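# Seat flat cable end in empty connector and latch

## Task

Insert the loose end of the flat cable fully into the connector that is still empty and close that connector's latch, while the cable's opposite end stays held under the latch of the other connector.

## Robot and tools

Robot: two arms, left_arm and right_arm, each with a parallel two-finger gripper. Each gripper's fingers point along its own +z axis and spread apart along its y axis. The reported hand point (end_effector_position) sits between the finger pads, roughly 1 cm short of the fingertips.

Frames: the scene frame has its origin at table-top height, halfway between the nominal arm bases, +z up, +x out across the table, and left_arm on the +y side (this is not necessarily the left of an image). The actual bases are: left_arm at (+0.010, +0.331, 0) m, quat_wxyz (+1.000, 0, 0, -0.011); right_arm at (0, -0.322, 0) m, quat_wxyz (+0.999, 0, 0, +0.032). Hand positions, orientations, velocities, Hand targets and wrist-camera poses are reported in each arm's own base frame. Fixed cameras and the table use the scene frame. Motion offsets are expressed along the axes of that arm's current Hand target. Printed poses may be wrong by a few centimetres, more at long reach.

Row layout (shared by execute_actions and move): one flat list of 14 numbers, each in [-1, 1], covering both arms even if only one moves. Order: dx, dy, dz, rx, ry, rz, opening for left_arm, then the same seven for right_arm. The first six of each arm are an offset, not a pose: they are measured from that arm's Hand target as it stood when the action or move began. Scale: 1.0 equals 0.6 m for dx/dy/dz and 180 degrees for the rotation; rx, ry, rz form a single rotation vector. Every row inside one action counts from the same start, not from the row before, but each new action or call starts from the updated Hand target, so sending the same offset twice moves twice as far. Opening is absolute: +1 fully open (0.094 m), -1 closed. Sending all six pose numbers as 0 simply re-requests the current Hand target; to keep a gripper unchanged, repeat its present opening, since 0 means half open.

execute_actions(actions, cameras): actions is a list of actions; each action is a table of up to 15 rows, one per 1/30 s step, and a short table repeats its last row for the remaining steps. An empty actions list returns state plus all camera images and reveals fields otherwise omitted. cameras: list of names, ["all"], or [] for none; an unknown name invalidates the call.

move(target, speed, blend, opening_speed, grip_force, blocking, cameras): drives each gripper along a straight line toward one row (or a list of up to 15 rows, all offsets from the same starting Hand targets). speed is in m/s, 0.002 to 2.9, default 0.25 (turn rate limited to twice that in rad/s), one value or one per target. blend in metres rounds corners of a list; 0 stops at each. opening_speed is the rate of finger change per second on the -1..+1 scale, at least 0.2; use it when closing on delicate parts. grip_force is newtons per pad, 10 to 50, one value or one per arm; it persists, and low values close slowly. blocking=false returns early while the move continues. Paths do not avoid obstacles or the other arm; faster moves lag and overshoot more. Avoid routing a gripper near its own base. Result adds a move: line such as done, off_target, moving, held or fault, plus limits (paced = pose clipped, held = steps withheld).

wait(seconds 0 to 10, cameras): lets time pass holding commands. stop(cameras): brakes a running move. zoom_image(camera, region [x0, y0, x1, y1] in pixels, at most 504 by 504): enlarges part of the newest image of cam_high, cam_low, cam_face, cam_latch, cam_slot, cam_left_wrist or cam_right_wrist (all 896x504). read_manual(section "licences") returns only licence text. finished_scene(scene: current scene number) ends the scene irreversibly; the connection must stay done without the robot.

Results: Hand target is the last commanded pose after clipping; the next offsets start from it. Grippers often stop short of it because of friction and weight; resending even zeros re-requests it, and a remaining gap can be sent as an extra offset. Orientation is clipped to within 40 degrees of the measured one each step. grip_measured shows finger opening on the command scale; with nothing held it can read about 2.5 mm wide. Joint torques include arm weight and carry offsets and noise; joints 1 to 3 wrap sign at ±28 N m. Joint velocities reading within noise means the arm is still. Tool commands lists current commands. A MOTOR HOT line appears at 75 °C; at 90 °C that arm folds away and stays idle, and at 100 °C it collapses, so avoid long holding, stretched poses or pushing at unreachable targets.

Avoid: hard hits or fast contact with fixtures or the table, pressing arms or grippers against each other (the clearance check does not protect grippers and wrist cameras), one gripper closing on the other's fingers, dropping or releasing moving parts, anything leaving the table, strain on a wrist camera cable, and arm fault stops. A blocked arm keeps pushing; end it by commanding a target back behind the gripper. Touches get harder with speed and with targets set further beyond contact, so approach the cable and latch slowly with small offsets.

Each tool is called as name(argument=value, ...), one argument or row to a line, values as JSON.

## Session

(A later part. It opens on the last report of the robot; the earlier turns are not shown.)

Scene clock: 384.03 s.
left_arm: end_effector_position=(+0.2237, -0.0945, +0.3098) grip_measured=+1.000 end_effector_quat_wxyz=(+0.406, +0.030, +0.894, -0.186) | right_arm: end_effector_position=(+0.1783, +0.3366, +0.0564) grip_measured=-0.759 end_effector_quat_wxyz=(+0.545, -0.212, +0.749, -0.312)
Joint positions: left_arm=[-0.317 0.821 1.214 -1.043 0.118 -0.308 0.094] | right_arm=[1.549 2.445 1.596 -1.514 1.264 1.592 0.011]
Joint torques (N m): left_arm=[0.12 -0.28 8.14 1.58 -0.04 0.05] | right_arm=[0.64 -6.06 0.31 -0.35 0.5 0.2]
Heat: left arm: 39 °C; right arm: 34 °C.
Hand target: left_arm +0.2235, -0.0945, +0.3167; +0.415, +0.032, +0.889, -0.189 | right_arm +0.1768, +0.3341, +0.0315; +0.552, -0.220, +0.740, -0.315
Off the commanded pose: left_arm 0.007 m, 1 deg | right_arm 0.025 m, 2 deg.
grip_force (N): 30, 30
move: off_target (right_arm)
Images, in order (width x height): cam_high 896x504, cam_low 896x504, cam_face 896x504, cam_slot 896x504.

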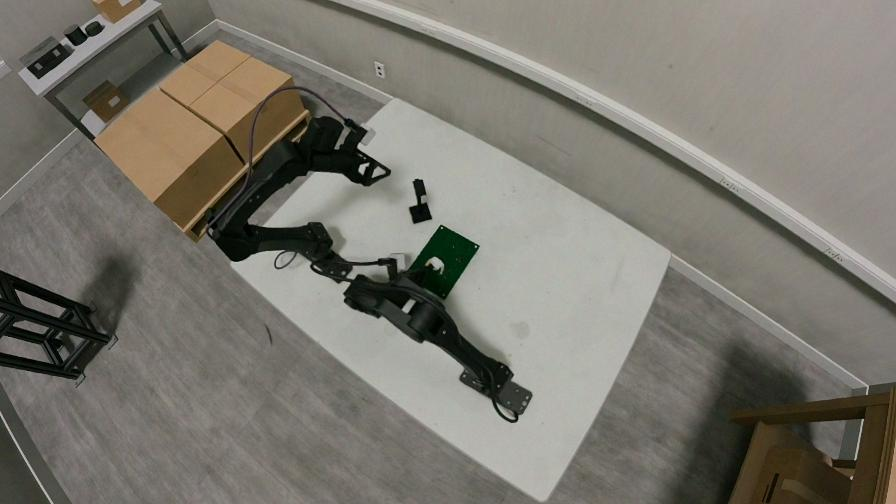

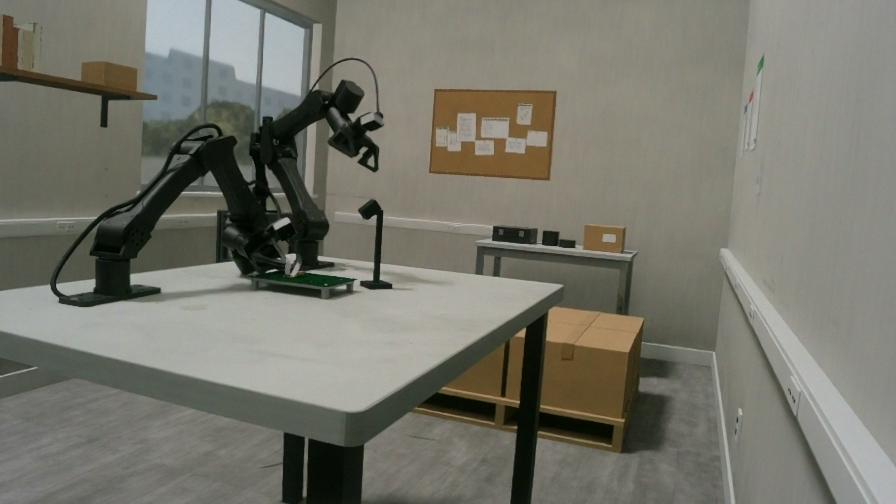

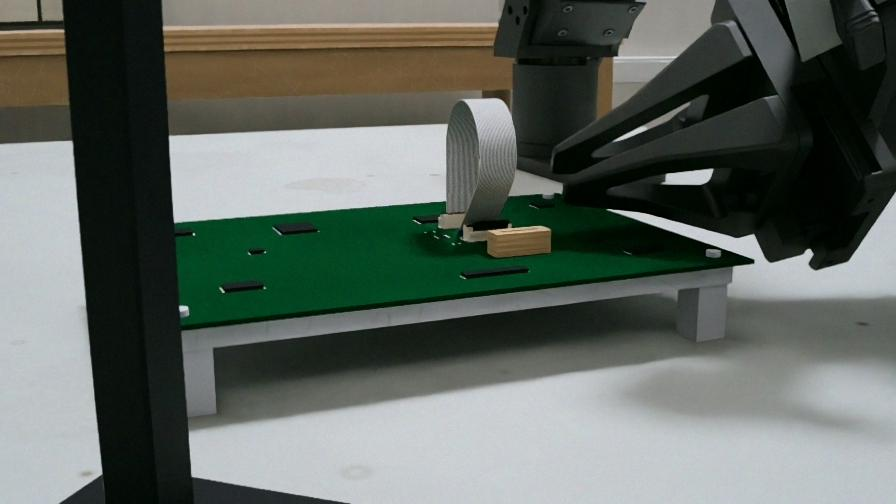

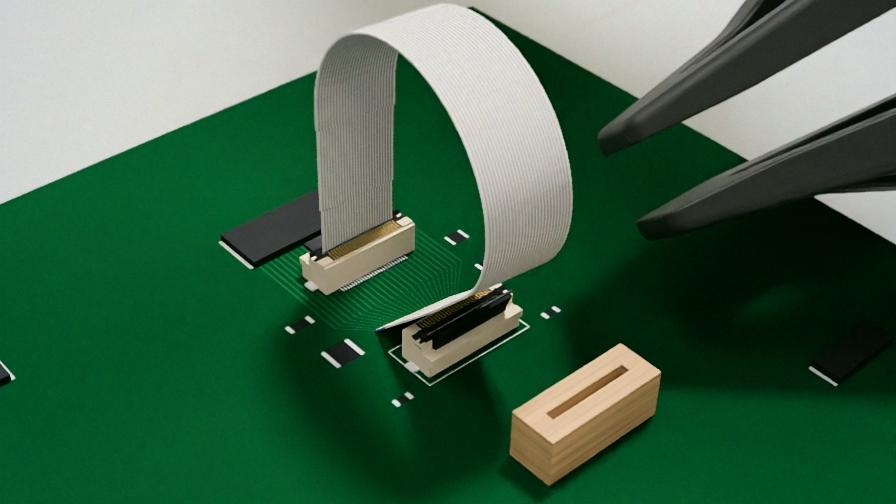

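move(
  target=[0,0,0,0,0,0,1,-0.0232,-0.0196,-0.0067,-0.0325,0.0024,0.106,-0.70],
  speed=0.08,
  cameras=["cam_right_wrist","cam_face","cam_slot"],
)

zoom_image(
  camera="cam_right_wrist",
  region=[340, 260, 600, 504],
)

Scene clock: 392.73 s.
left_arm: end_effector_position=(+0.2237, -0.0945, +0.3098) grip_measured=+1.000 end_effector_quat_wxyz=(+0.406, +0.030, +0.894, -0.186) | right_arm: end_effector_position=(+0.1775, +0.3329, +0.0544) grip_measured=-0.702 end_effector_quat_wxyz=(+0.587, -0.152, +0.764, -0.221)
Joint positions: left_arm=[-0.317 0.821 1.214 -1.043 0.118 -0.308 0.094] | right_arm=[1.558 2.342 1.43 -1.259 1.308 1.63 0.014]
Joint torques (N m): left_arm=[0.01 -0.14 8.12 1.59 0.03 0.05] | right_arm=[-0.14 -10.88 2.11 0.11 0.16 0.12]
Heat: left arm: 39 °C; right arm: 34 °C.
Hand target: left_arm +0.2235, -0.0945, +0.3167; +0.415, +0.032, +0.889, -0.189 | right_arm +0.1768, +0.3361, +0.0501; +0.582, -0.121, +0.783, -0.182
Off the commanded pose: left_arm 0.007 m, 1 deg | right_arm 0.005 m, 6 deg.
grip_force (N): 30, 30
move: off_target (right_arm)
Images, in order (width x height): cam_face 896x504, cam_slot 896x504, cam_right_wrist 896x504.

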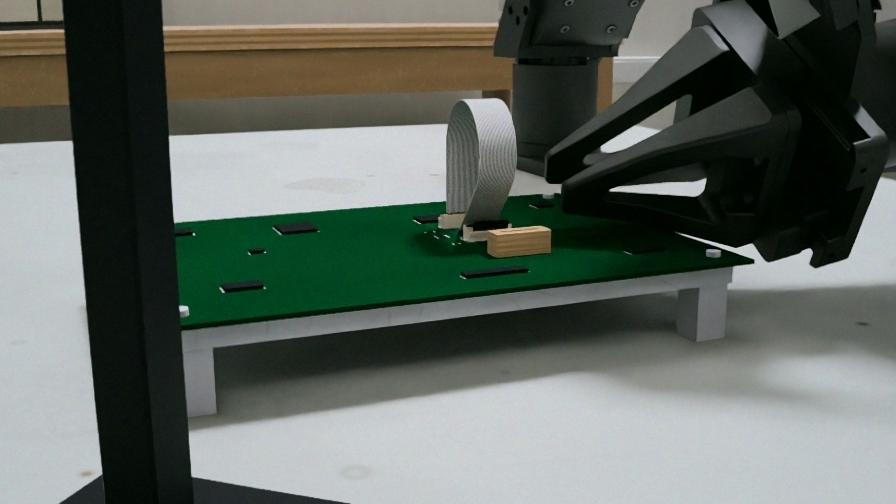

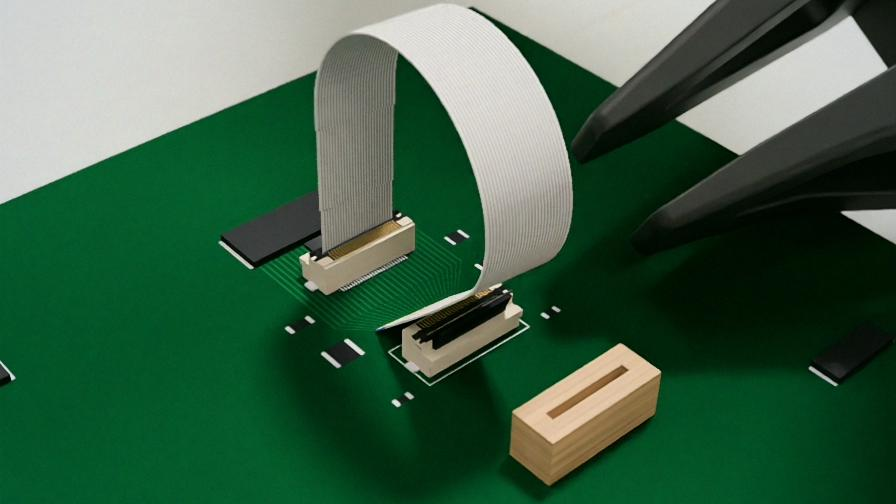

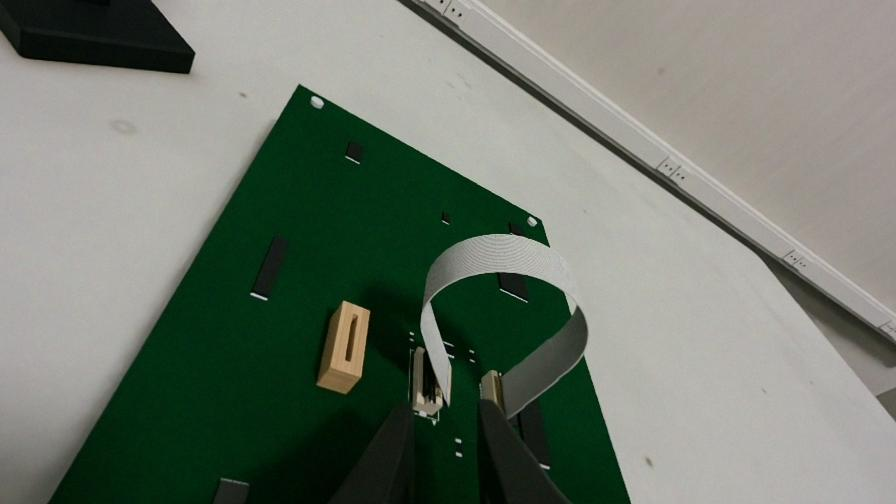

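Scaled by 1.938 from the camera's 896x504 image, which has a finer 1280x720 frame.

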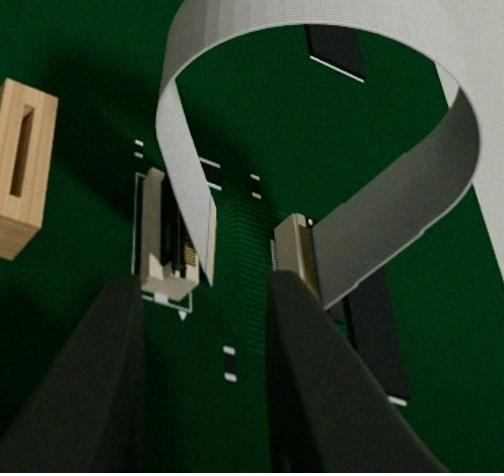

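move(
  target=[0,0,0,0,0,0,1,-0.0083,0.005,0.02,0,0,0,-0.70],
  speed=0.06,
  cameras=["cam_right_wrist","cam_slot"],
)

zoom_image(
  camera="cam_right_wrist",
  region=[340, 260, 600, 504],
)

Scene clock: 396.03 s.
left_arm: end_effector_position=(+0.2237, -0.0945, +0.3098) grip_measured=+1.000 end_effector_quat_wxyz=(+0.406, +0.030, +0.894, -0.186) | right_arm: end_effector_position=(+0.1842, +0.3382, +0.0559) grip_measured=-0.702 end_effector_quat_wxyz=(+0.586, -0.155, +0.766, -0.216)
Joint positions: left_arm=[-0.317 0.821 1.214 -1.043 0.118 -0.308 0.094] | right_arm=[1.54 2.319 1.419 -1.166 1.317 1.527 0.014]
Joint torques (N m): left_arm=[-0.03 -0.21 8.28 1.56 -0.03 0.04] | right_arm=[-1.57 -10.3 2.07 0.27 0.23 0.15]
Heat: left arm: 39 °C; right arm: 35 °C.
Hand target: left_arm +0.2235, -0.0945, +0.3167; +0.415, +0.032, +0.889, -0.189 | right_arm +0.1898, +0.3390, +0.0500; +0.582, -0.121, +0.783, -0.182
Off the commanded pose: left_arm 0.007 m, 1 deg | right_arm 0.008 m, 6 deg.
grip_force (N): 30, 30
move: off_target (right_arm)
Images, in order (width x height): cam_slot 896x504, cam_right_wrist 896x504.

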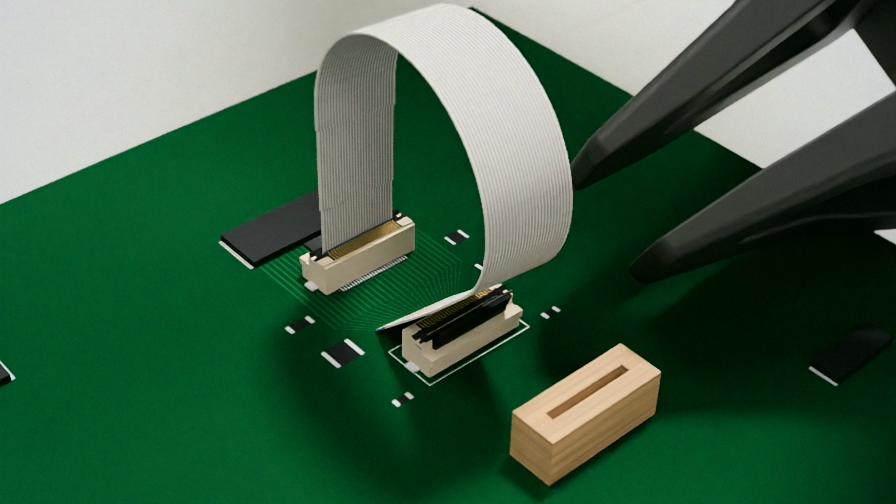

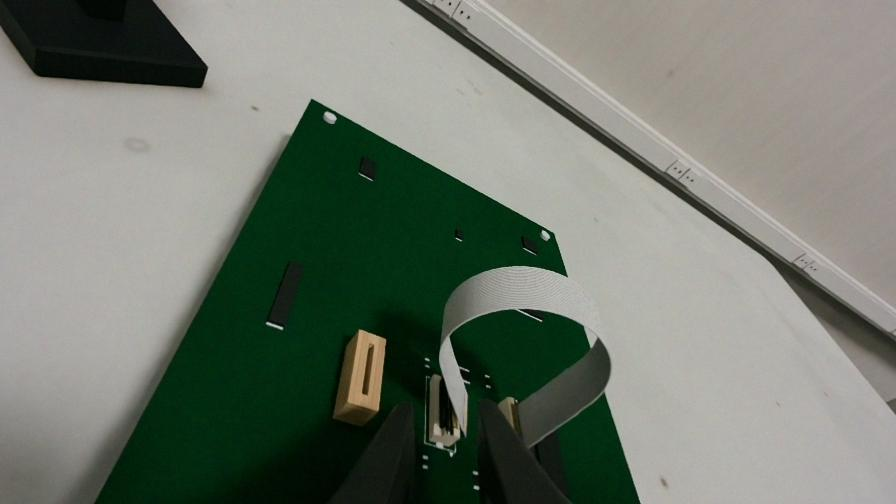

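Scaled by 1.938 from the camera's 896x504 image, which has a finer 1280x720 frame.

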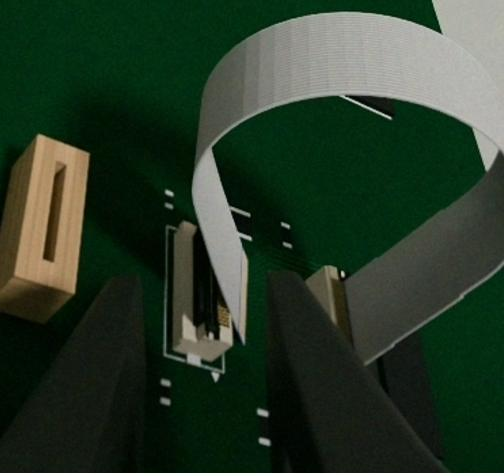

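move(
  target=[0,0,0,0,0,0,1,-0.0057,0.0029,0.0223,0,0,0,-0.70],
  speed=0.06,
  cameras=["cam_right_wrist","cam_slot"],
)

zoom_image(
  camera="cam_right_wrist",
  region=[340, 260, 600, 504],
)

Scene clock: 398.93 s.
left_arm: end_effector_position=(+0.2237, -0.0945, +0.3098) grip_measured=+1.000 end_effector_quat_wxyz=(+0.406, +0.030, +0.894, -0.186) | right_arm: end_effector_position=(+0.1964, +0.3426, +0.0597) grip_measured=-0.702 end_effector_quat_wxyz=(+0.592, -0.151, +0.764, -0.209)
Joint positions: left_arm=[-0.317 0.821 1.214 -1.043 0.118 -0.308 0.094] | right_arm=[1.508 2.289 1.394 -1.037 1.342 1.406 0.014]
Joint torques (N m): left_arm=[-0.17 -0.27 8.27 1.57 -0.05 0] | right_arm=[-2.02 -9.57 1.96 0.43 0.16 0.12]
Heat: left arm: 39 °C; right arm: 35 °C.
Hand target: left_arm +0.2235, -0.0945, +0.3167; +0.415, +0.032, +0.889, -0.189 | right_arm +0.2037, +0.3400, +0.0488; +0.582, -0.121, +0.783, -0.182
Off the commanded pose: left_arm 0.007 m, 1 deg | right_arm 0.013 m, 5 deg.
grip_force (N): 30, 30
move: off_target (right_arm)
Images, in order (width x height): cam_slot 896x504, cam_right_wrist 896x504.

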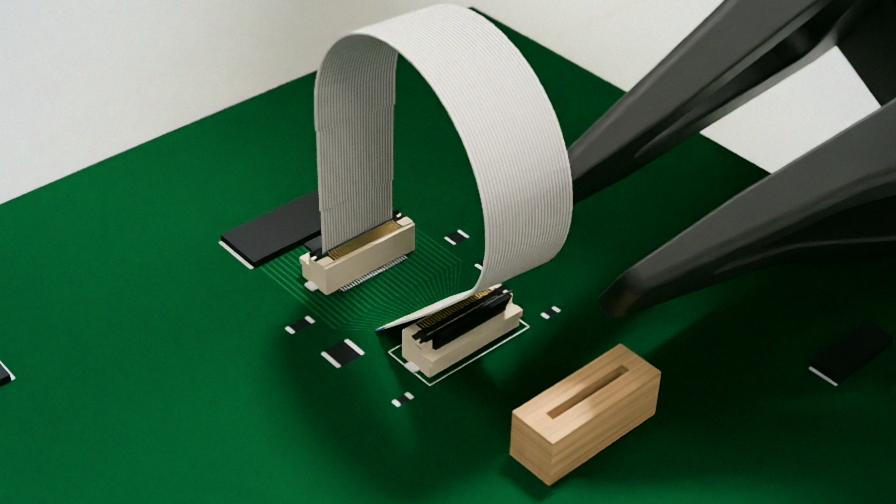

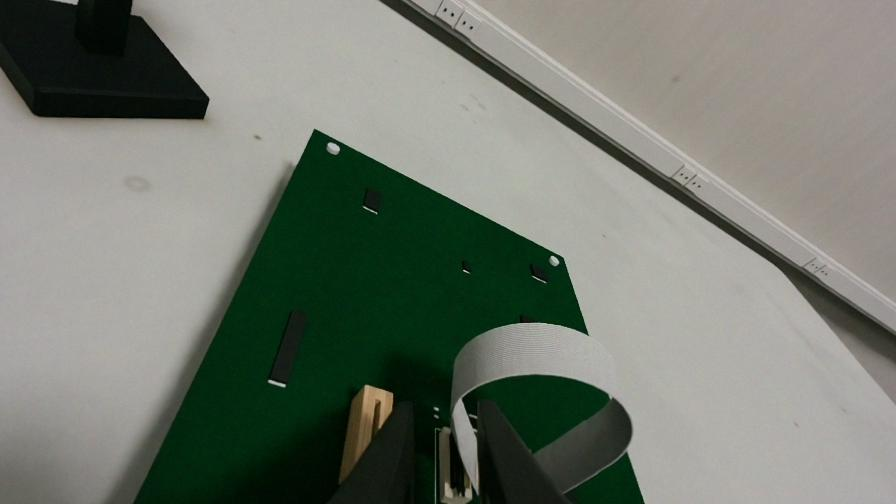

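Scaled by 1.938 from the camera's 896x504 image, which has a finer 1280x720 frame.

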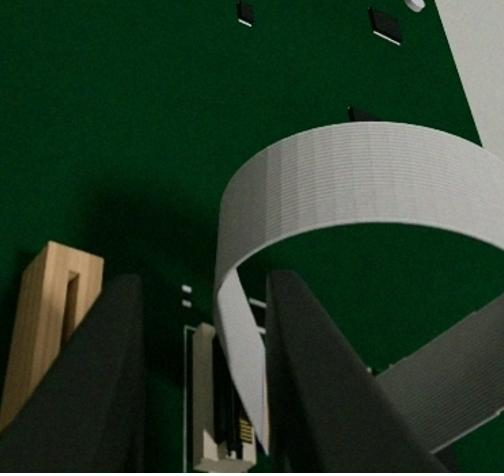

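move(
  target=[0,0,0,0,0,0,1,0.0127,-0.0047,0.004,0,0,0,-0.70],
  speed=0.05,
  cameras=["cam_right_wrist","cam_slot"],
)

zoom_image(
  camera="cam_right_wrist",
  region=[340, 260, 600, 504],
)

Scene clock: 402.10 s.
left_arm: end_effector_position=(+0.2237, -0.0945, +0.3098) grip_measured=+1.000 end_effector_quat_wxyz=(+0.406, +0.030, +0.894, -0.186) | right_arm: end_effector_position=(+0.1970, +0.3414, +0.0598) grip_measured=-0.702 end_effector_quat_wxyz=(+0.601, -0.140, +0.763, -0.193)
Joint positions: left_arm=[-0.317 0.821 1.214 -1.043 0.118 -0.308 0.094] | right_arm=[1.508 2.268 1.351 -0.962 1.357 1.393 0.014]
Joint torques (N m): left_arm=[0.08 -0.27 8.27 1.6 0 -0.01] | right_arm=[-2.1 -8.76 1.51 0.34 0.05 0.06]
Heat: left arm: 39 °C; right arm: 35 °C.
Hand target: left_arm +0.2235, -0.0945, +0.3167; +0.415, +0.032, +0.889, -0.189 | right_arm +0.2037, +0.3341, +0.0428; +0.582, -0.121, +0.783, -0.182
Off the commanded pose: left_arm 0.007 m, 1 deg | right_arm 0.020 m, 4 deg.
grip_force (N): 30, 30
move: off_target (right_arm)
Images, in order (width x height): cam_slot 896x504, cam_right_wrist 896x504.

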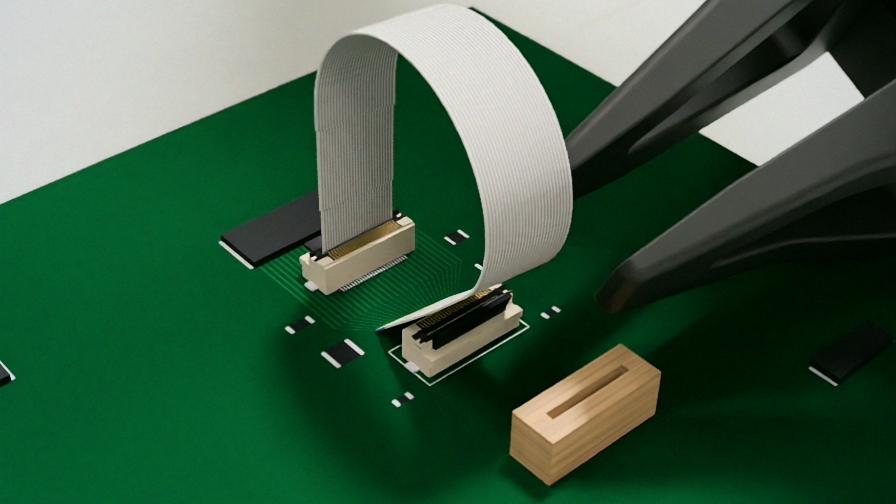

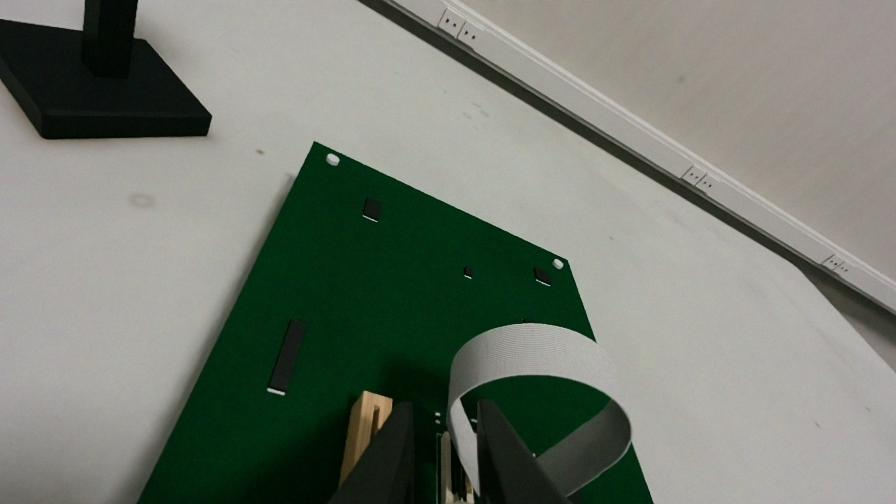

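Scaled by 1.938 from the camera's 896x504 image, which has a finer 1280x720 frame.

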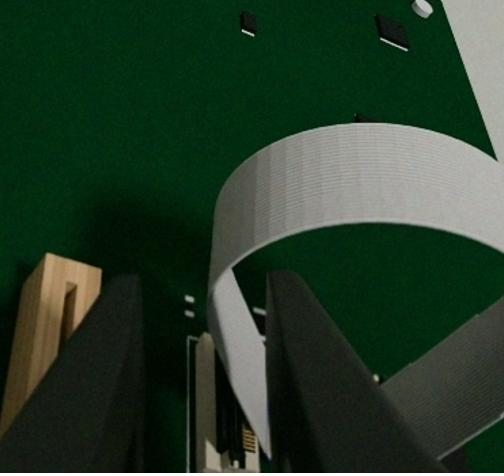

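execute_actions(
  actions=[],
  cameras=["cam_face","cam_latch"],
)

zoom_image(
  camera="cam_face",
  region=[500, 60, 896, 300],
)

zoom_image(
  camera="cam_latch",
  region=[300, 0, 660, 200],
)

Scene clock: 403.70 s.
left_arm: end_effector_position=(+0.2237, -0.0945, +0.3098) grip_measured=+1.000 end_effector_quat_wxyz=(+0.406, +0.030, +0.894, -0.186) | right_arm: end_effector_position=(+0.1970, +0.3414, +0.0598) grip_measured=-0.702 end_effector_quat_wxyz=(+0.601, -0.141, +0.763, -0.193)
Joint positions: left_arm=[-0.317 0.821 1.214 -1.043 0.118 -0.308 0.094] | right_arm=[1.508 2.268 1.351 -0.962 1.357 1.392 0.014]
Joint velocities: within noise
Joint torques (N m): left_arm=[0.24 -0.27 8.23 1.57 -0.01 0.01] | right_arm=[-2.1 -8.73 1.5 0.34 0.05 0.07]
Heat: left arm: 39 °C; right arm: 35 °C.
Hand target: left_arm +0.2235, -0.0945, +0.3167; +0.415, +0.032, +0.889, -0.189 | right_arm +0.2036, +0.3341, +0.0428; +0.582, -0.121, +0.783, -0.182
Tool commands: left_gripper/opening=+1.0 right_gripper/opening=-0.7
Off the commanded pose: left_arm 0.007 m, 1 deg | right_arm 0.020 m, 4 deg.
grip_force (N): 30, 30
Images, in order (width x height): cam_face 896x504, cam_latch 896x504.

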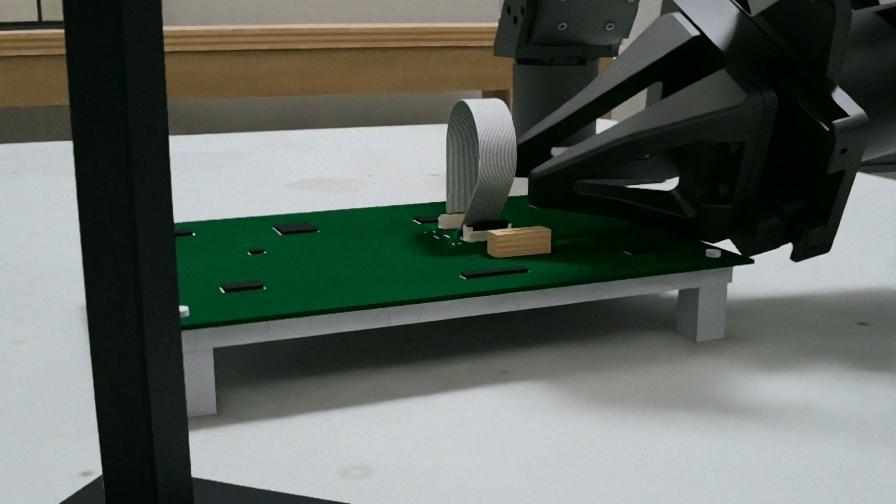

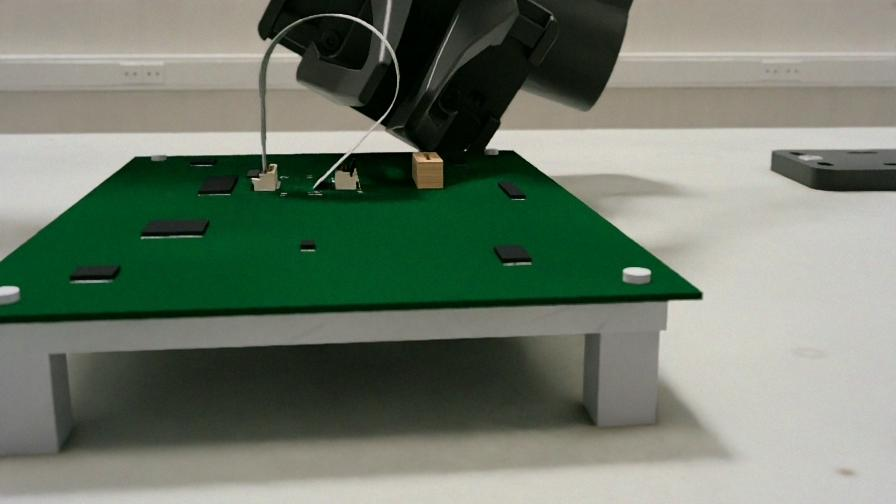

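Scaled by 1.273 from the camera's 896x504 image, which has a finer 1280x720 frame.

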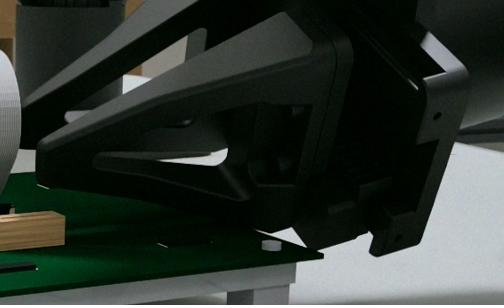

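Scaled by 1.400 from the camera's 896x504 image, which has a finer 1280x720 frame.

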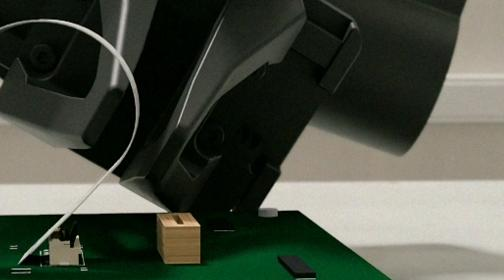

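move(
  target=[
    [0,0,0,0,0,0,1,-0.0173,-0.0085,-0.0051,0,0,0,-0.70],
    [0,0,0,0,0,0,1,-0.0108,-0.0077,-0.0415,0,0,0,-0.70],
    [0,0,0,0,0,0,1,-0.0409,-0.0212,-0.0539,-0.0277,0.0021,0.0902,-0.55],
  ],
  blend=[0.002,0.002,0],
  speed=0.06,
  cameras=["cam_latch","cam_slot"],
)

zoom_image(
  camera="cam_latch",
  region=[280, 90, 440, 200],
)

Scene clock: 416.27 s.
left_arm: end_effector_position=(+0.2237, -0.0945, +0.3098) grip_measured=+1.000 end_effector_quat_wxyz=(+0.406, +0.030, +0.894, -0.186) | right_arm: end_effector_position=(+0.1802, +0.3316, +0.0611) grip_measured=-0.552 end_effector_quat_wxyz=(+0.579, -0.052, +0.808, -0.094)
Joint positions: left_arm=[-0.317 0.821 1.214 -1.043 0.118 -0.308 0.094] | right_arm=[1.54 2.145 1.246 -0.875 1.248 1.559 0.021]
Joint torques (N m): left_arm=[0.18 -0.13 8.25 1.58 -0.03 0.01] | right_arm=[0.55 -11.88 2.81 0.15 0.72 0.11]
Heat: left arm: 40 °C; right arm: 35 °C.
Hand target: left_arm +0.2235, -0.0945, +0.3167; +0.415, +0.032, +0.889, -0.189 | right_arm +0.1797, +0.3371, +0.0777; +0.593, -0.034, +0.802, -0.064
Off the commanded pose: left_arm 0.007 m, 1 deg | right_arm 0.018 m, 4 deg.
grip_force (N): 30, 30
move: off_target (right_arm); target 3's new opening was sent with right_arm's hand 0.018 m and 4 deg from that target
Images, in order (width x height): cam_latch 896x504, cam_slot 896x504.

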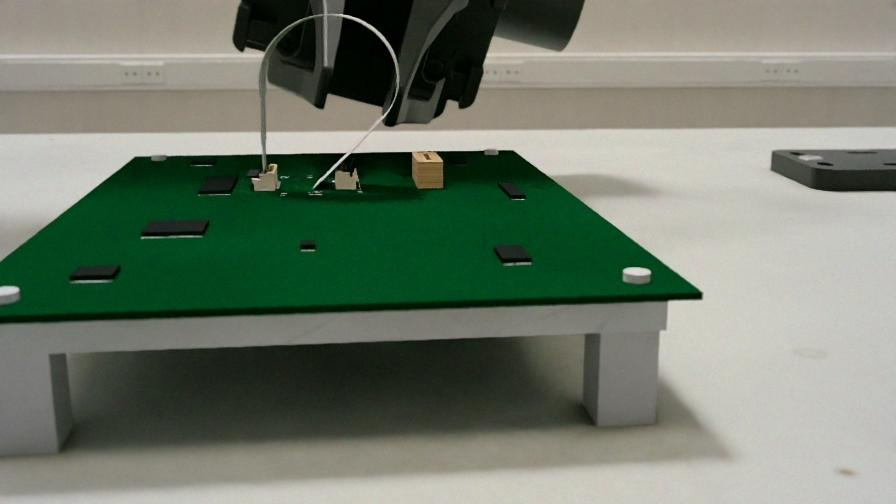

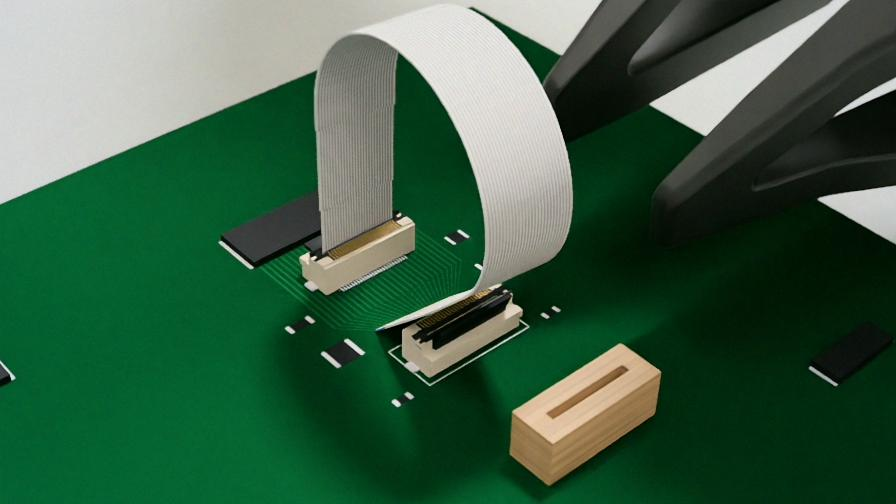

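Scaled by 3.150 from the camera's 896x504 image, which has a finer 1280x720 frame.

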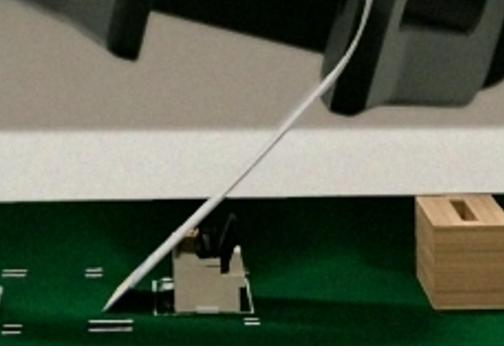

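move(
  target=[0,0,0,0,0,0,1,0.0392,-0.0025,0.0125,0,0,0,-0.55],
  speed=0.05,
  cameras=["cam_latch"],
)

zoom_image(
  camera="cam_latch",
  region=[280, 90, 440, 200],
)

Scene clock: 419.93 s.
left_arm: end_effector_position=(+0.2237, -0.0945, +0.3098) grip_measured=+1.000 end_effector_quat_wxyz=(+0.406, +0.030, +0.894, -0.186) | right_arm: end_effector_position=(+0.1801, +0.3288, +0.0499) grip_measured=-0.552 end_effector_quat_wxyz=(+0.580, -0.040, +0.810, -0.078)
Joint positions: left_arm=[-0.317 0.821 1.214 -1.043 0.118 -0.308 0.094] | right_arm=[1.54 2.145 1.195 -0.781 1.247 1.558 0.021]
Joint torques (N m): left_arm=[0.01 -0.38 8.39 1.61 -0.01 -0.01] | right_arm=[0.51 -8.62 2.67 0.22 0.74 0.07]
Heat: left arm: 40 °C; right arm: 36 °C.
Hand target: left_arm +0.2235, -0.0945, +0.3167; +0.415, +0.032, +0.889, -0.189 | right_arm +0.1799, +0.3321, +0.0536; +0.593, -0.034, +0.802, -0.064
Off the commanded pose: left_arm 0.007 m, 1 deg | right_arm 0.005 m, 2 deg.
grip_force (N): 30, 30
move: done
Images, in order (width x height): cam_latch 896x504.

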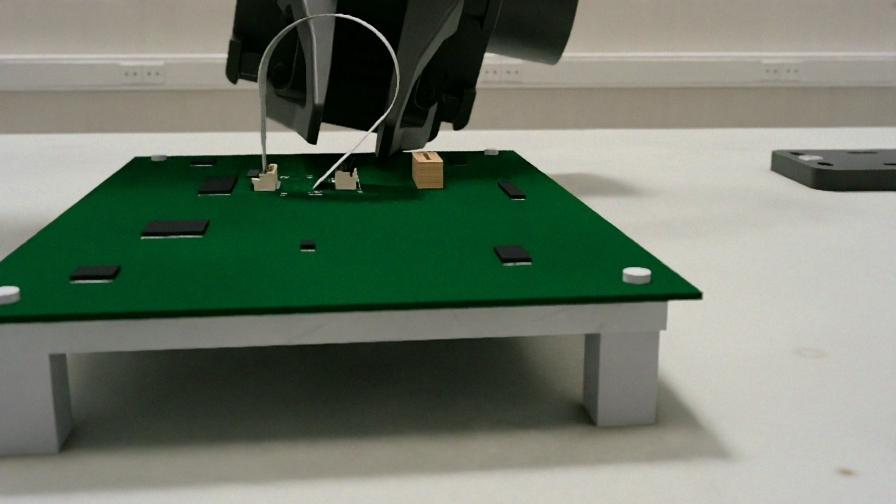

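Scaled by 3.150 from the camera's 896x504 image, which has a finer 1280x720 frame.

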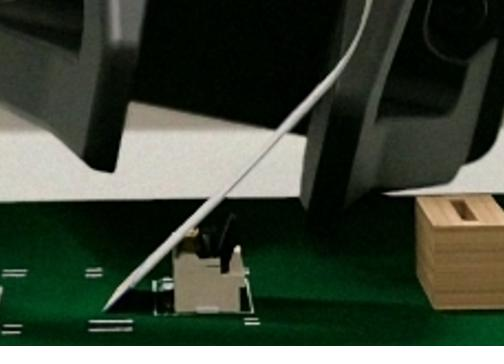

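move(
  target=[
    [0,0,0,0,0,0,1,-0.0027,0.008,-0.001,0,0,0,-0.55],
    [0,0,0,0,0,0,1,-0.0086,0.0084,0.0181,0,0,0,-0.55],
  ],
  speed=0.05,
  cameras=["cam_latch","cam_right_wrist","cam_slot"],
)

zoom_image(
  camera="cam_latch",
  region=[280, 90, 440, 200],
)

zoom_image(
  camera="cam_right_wrist",
  region=[340, 260, 600, 504],
)

Scene clock: 424.97 s.
left_arm: end_effector_position=(+0.2237, -0.0945, +0.3098) grip_measured=+1.000 end_effector_quat_wxyz=(+0.406, +0.030, +0.894, -0.186) | right_arm: end_effector_position=(+0.1891, +0.3366, +0.0520) grip_measured=-0.552 end_effector_quat_wxyz=(+0.590, -0.048, +0.802, -0.077)
Joint positions: left_arm=[-0.317 0.821 1.214 -1.043 0.118 -0.308 0.094] | right_arm=[1.519 2.145 1.189 -0.677 1.274 1.445 0.021]
Joint torques (N m): left_arm=[-0.03 -0.29 8.36 1.59 -0.02 0.05] | right_arm=[-0.62 -9.46 2.52 0.42 0.53 0.04]
Heat: left arm: 40 °C; right arm: 35 °C.
Hand target: left_arm +0.2235, -0.0945, +0.3167; +0.415, +0.032, +0.889, -0.189 | right_arm +0.1919, +0.3371, +0.0546; +0.593, -0.034, +0.802, -0.064
Off the commanded pose: left_arm 0.007 m, 1 deg | right_arm 0.004 m, 2 deg.
grip_force (N): 30, 30
move: done
Images, in order (width x height): cam_latch 896x504, cam_slot 896x504, cam_right_wrist 896x504.

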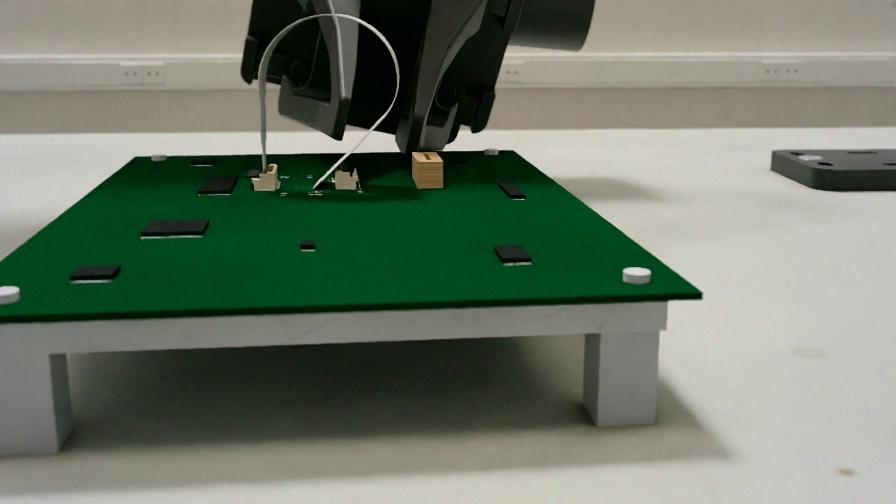

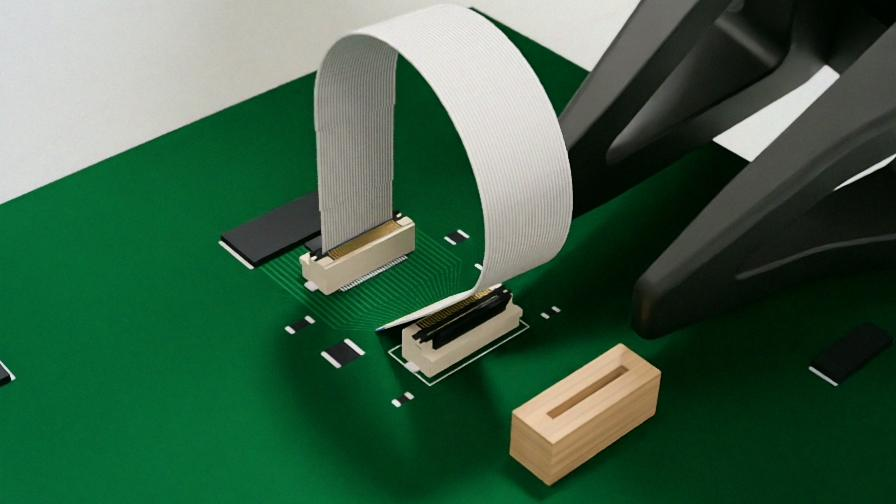

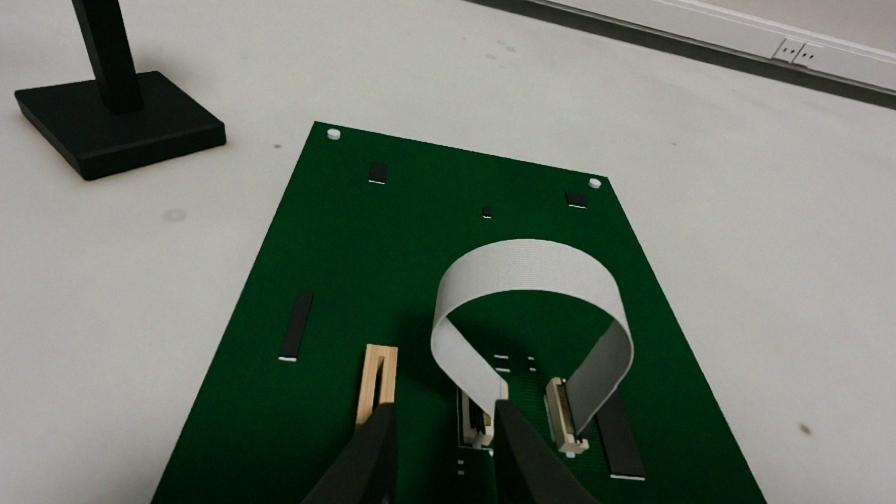

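Scaled by 3.150 from the camera's 896x504 image, which has a finer 1280x720 frame.

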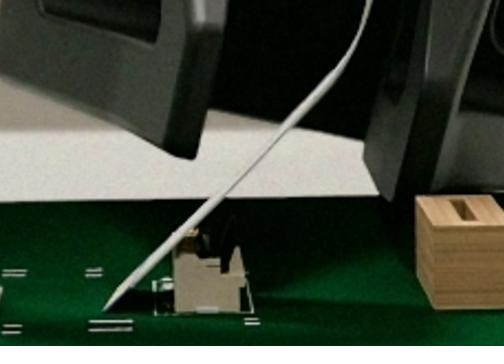

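Scaled by 1.938 from the camera's 896x504 image, which has a finer 1280x720 frame.

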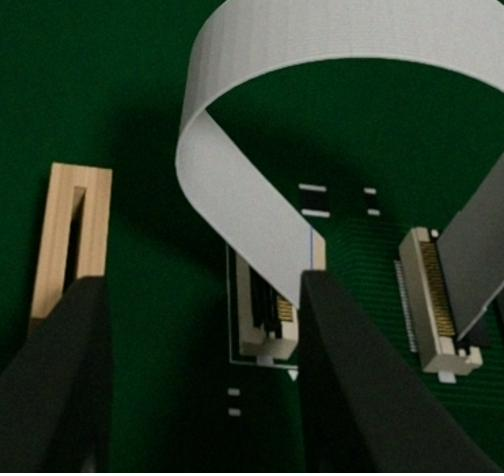

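move(
  target=[0,0,0,0,0,0,1,-0.0187,-0.0045,-0.0057,0,0,0,-0.49],
  speed=0.05,
)

Scene clock: 429.80 s.
left_arm: end_effector_position=(+0.2237, -0.0945, +0.3098) grip_measured=+1.000 end_effector_quat_wxyz=(+0.406, +0.030, +0.894, -0.186) | right_arm: end_effector_position=(+0.1884, +0.3370, +0.0523) grip_measured=-0.492 end_effector_quat_wxyz=(+0.585, -0.049, +0.806, -0.076)
Joint positions: left_arm=[-0.317 0.821 1.214 -1.043 0.118 -0.308 0.094] | right_arm=[1.519 2.138 1.189 -0.676 1.262 1.437 0.024]
Joint torques (N m): left_arm=[0.16 -0.24 8.16 1.58 -0.02 0] | right_arm=[-0.65 -11.54 2.77 0.14 0.64 0.05]
Heat: left arm: 40 °C; right arm: 36 °C.
Hand target: left_arm +0.2235, -0.0945, +0.3167; +0.415, +0.032, +0.889, -0.189 | right_arm +0.1919, +0.3361, +0.0667; +0.593, -0.034, +0.802, -0.064
Off the commanded pose: left_arm 0.007 m, 1 deg | right_arm 0.015 m, 2 deg.
grip_force (N): 30, 30
move: off_target (right_arm)

Another small raise.

move(
  target=[0,0,0,0,0,0,1,-0.0094,-0.0022,-0.0029,0,0,0,-0.49],
  speed=0.05,
)

Scene clock: 431.20 s.
left_arm: end_effector_position=(+0.2237, -0.0945, +0.3098) grip_measured=+1.000 end_effector_quat_wxyz=(+0.406, +0.030, +0.894, -0.186) | right_arm: end_effector_position=(+0.1879, +0.3370, +0.0550) grip_measured=-0.492 end_effector_quat_wxyz=(+0.581, -0.049, +0.809, -0.074)
Joint positions: left_arm=[-0.317 0.821 1.214 -1.043 0.118 -0.308 0.094] | right_arm=[1.519 2.124 1.189 -0.683 1.252 1.434 0.024]
Joint torques (N m): left_arm=[0.13 -0.24 8.17 1.58 -0.03 0.02] | right_arm=[-0.65 -11.7 3.04 0.06 0.74 0.08]
Heat: left arm: 40 °C; right arm: 36 °C.
Hand target: left_arm +0.2235, -0.0945, +0.3167; +0.415, +0.032, +0.889, -0.189 | right_arm +0.1918, +0.3356, +0.0727; +0.593, -0.034, +0.802, -0.064
Off the commanded pose: left_arm 0.007 m, 1 deg | right_arm 0.018 m, 3 deg.
grip_force (N): 30, 30
move: off_target (right_arm)

move(
  target=[0,0,0,0,0,0,1,-0.0139,-0.0017,0.0291,0,0,0,-0.49],
  speed=0.05,
  cameras=["cam_latch","cam_right_wrist","cam_slot","cam_face"],
)

zoom_image(
  camera="cam_latch",
  region=[280, 90, 440, 200],
)

zoom_image(
  camera="cam_slot",
  region=[360, 140, 700, 420],
)

Scene clock: 434.03 s.
left_arm: end_effector_position=(+0.2237, -0.0945, +0.3098) grip_measured=+1.000 end_effector_quat_wxyz=(+0.406, +0.030, +0.894, -0.186) | right_arm: end_effector_position=(+0.2077, +0.3322, +0.0582) grip_measured=-0.492 end_effector_quat_wxyz=(+0.579, -0.057, +0.809, -0.088)
Joint positions: left_arm=[-0.317 0.821 1.214 -1.043 0.118 -0.308 0.094] | right_arm=[1.461 2.086 1.139 -0.537 1.25 1.256 0.024]
Joint torques (N m): left_arm=[-0.06 -0.31 8.39 1.6 -0.02 0.04] | right_arm=[-0.38 -11.59 3.03 0.55 0.71 0.07]
Heat: left arm: 40 °C; right arm: 36 °C.
Hand target: left_arm +0.2235, -0.0945, +0.3167; +0.415, +0.032, +0.889, -0.189 | right_arm +0.2110, +0.3346, +0.0757; +0.593, -0.034, +0.802, -0.064
Off the commanded pose: left_arm 0.007 m, 1 deg | right_arm 0.018 m, 4 deg.
grip_force (N): 30, 30
move: off_target (right_arm)
Images, in order (width x height): cam_face 896x504, cam_latch 896x504, cam_slot 896x504, cam_right_wrist 896x504.

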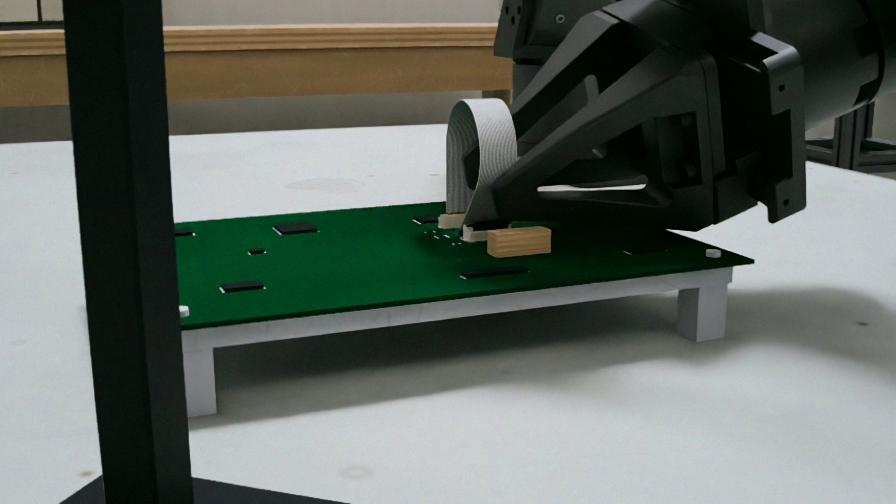

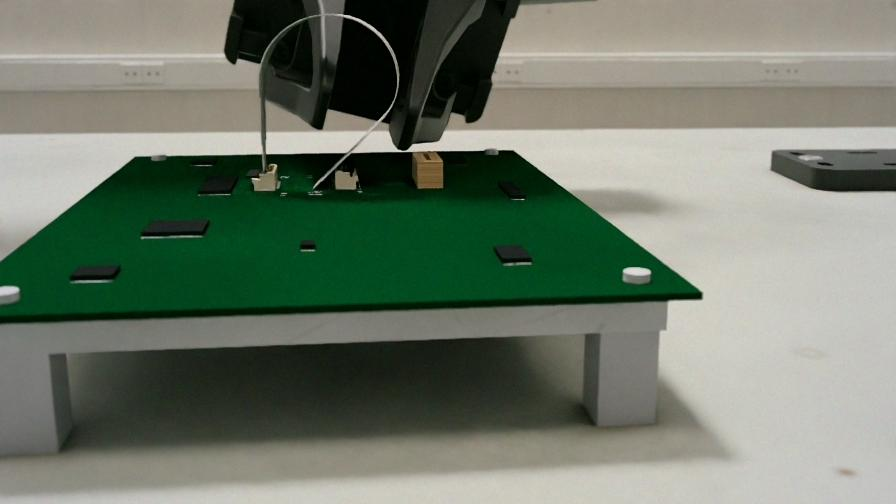

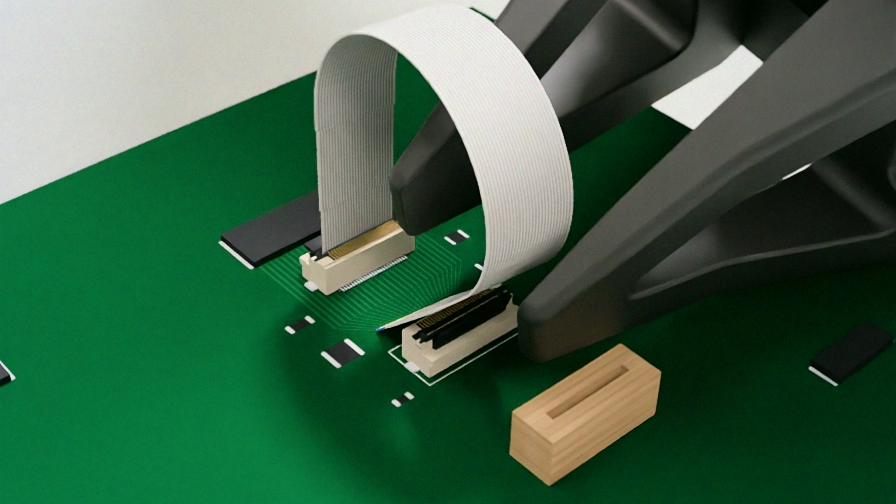

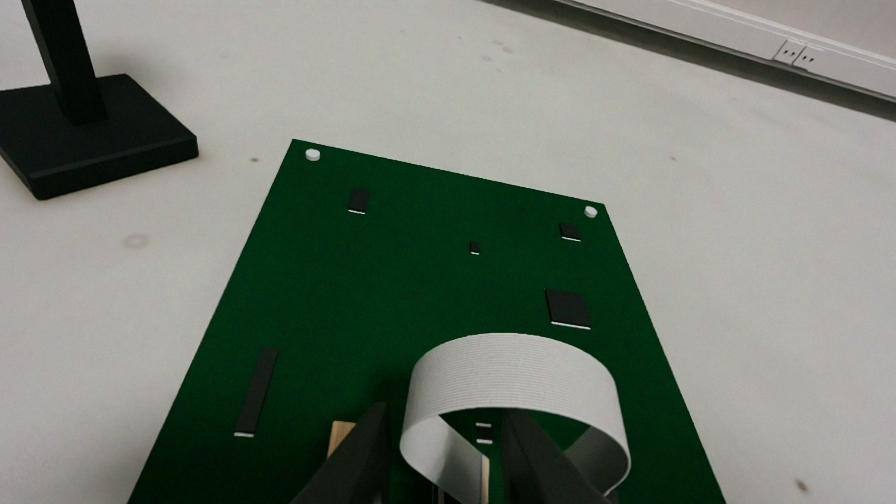

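Scaled by 3.150 from the camera's 896x504 image, which has a finer 1280x720 frame.

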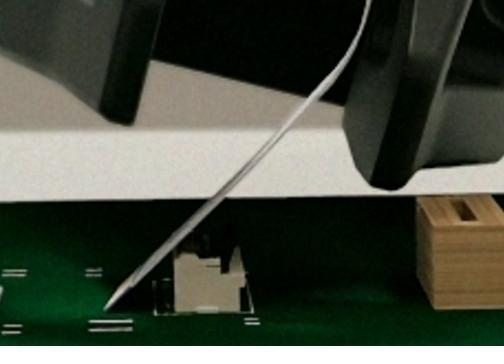

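Scaled by 1.482 from the camera's 896x504 image, which has a finer 1280x720 frame.

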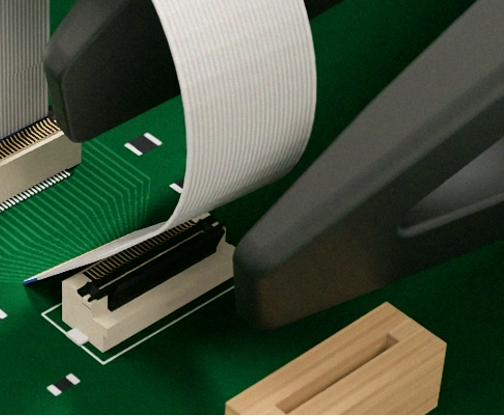

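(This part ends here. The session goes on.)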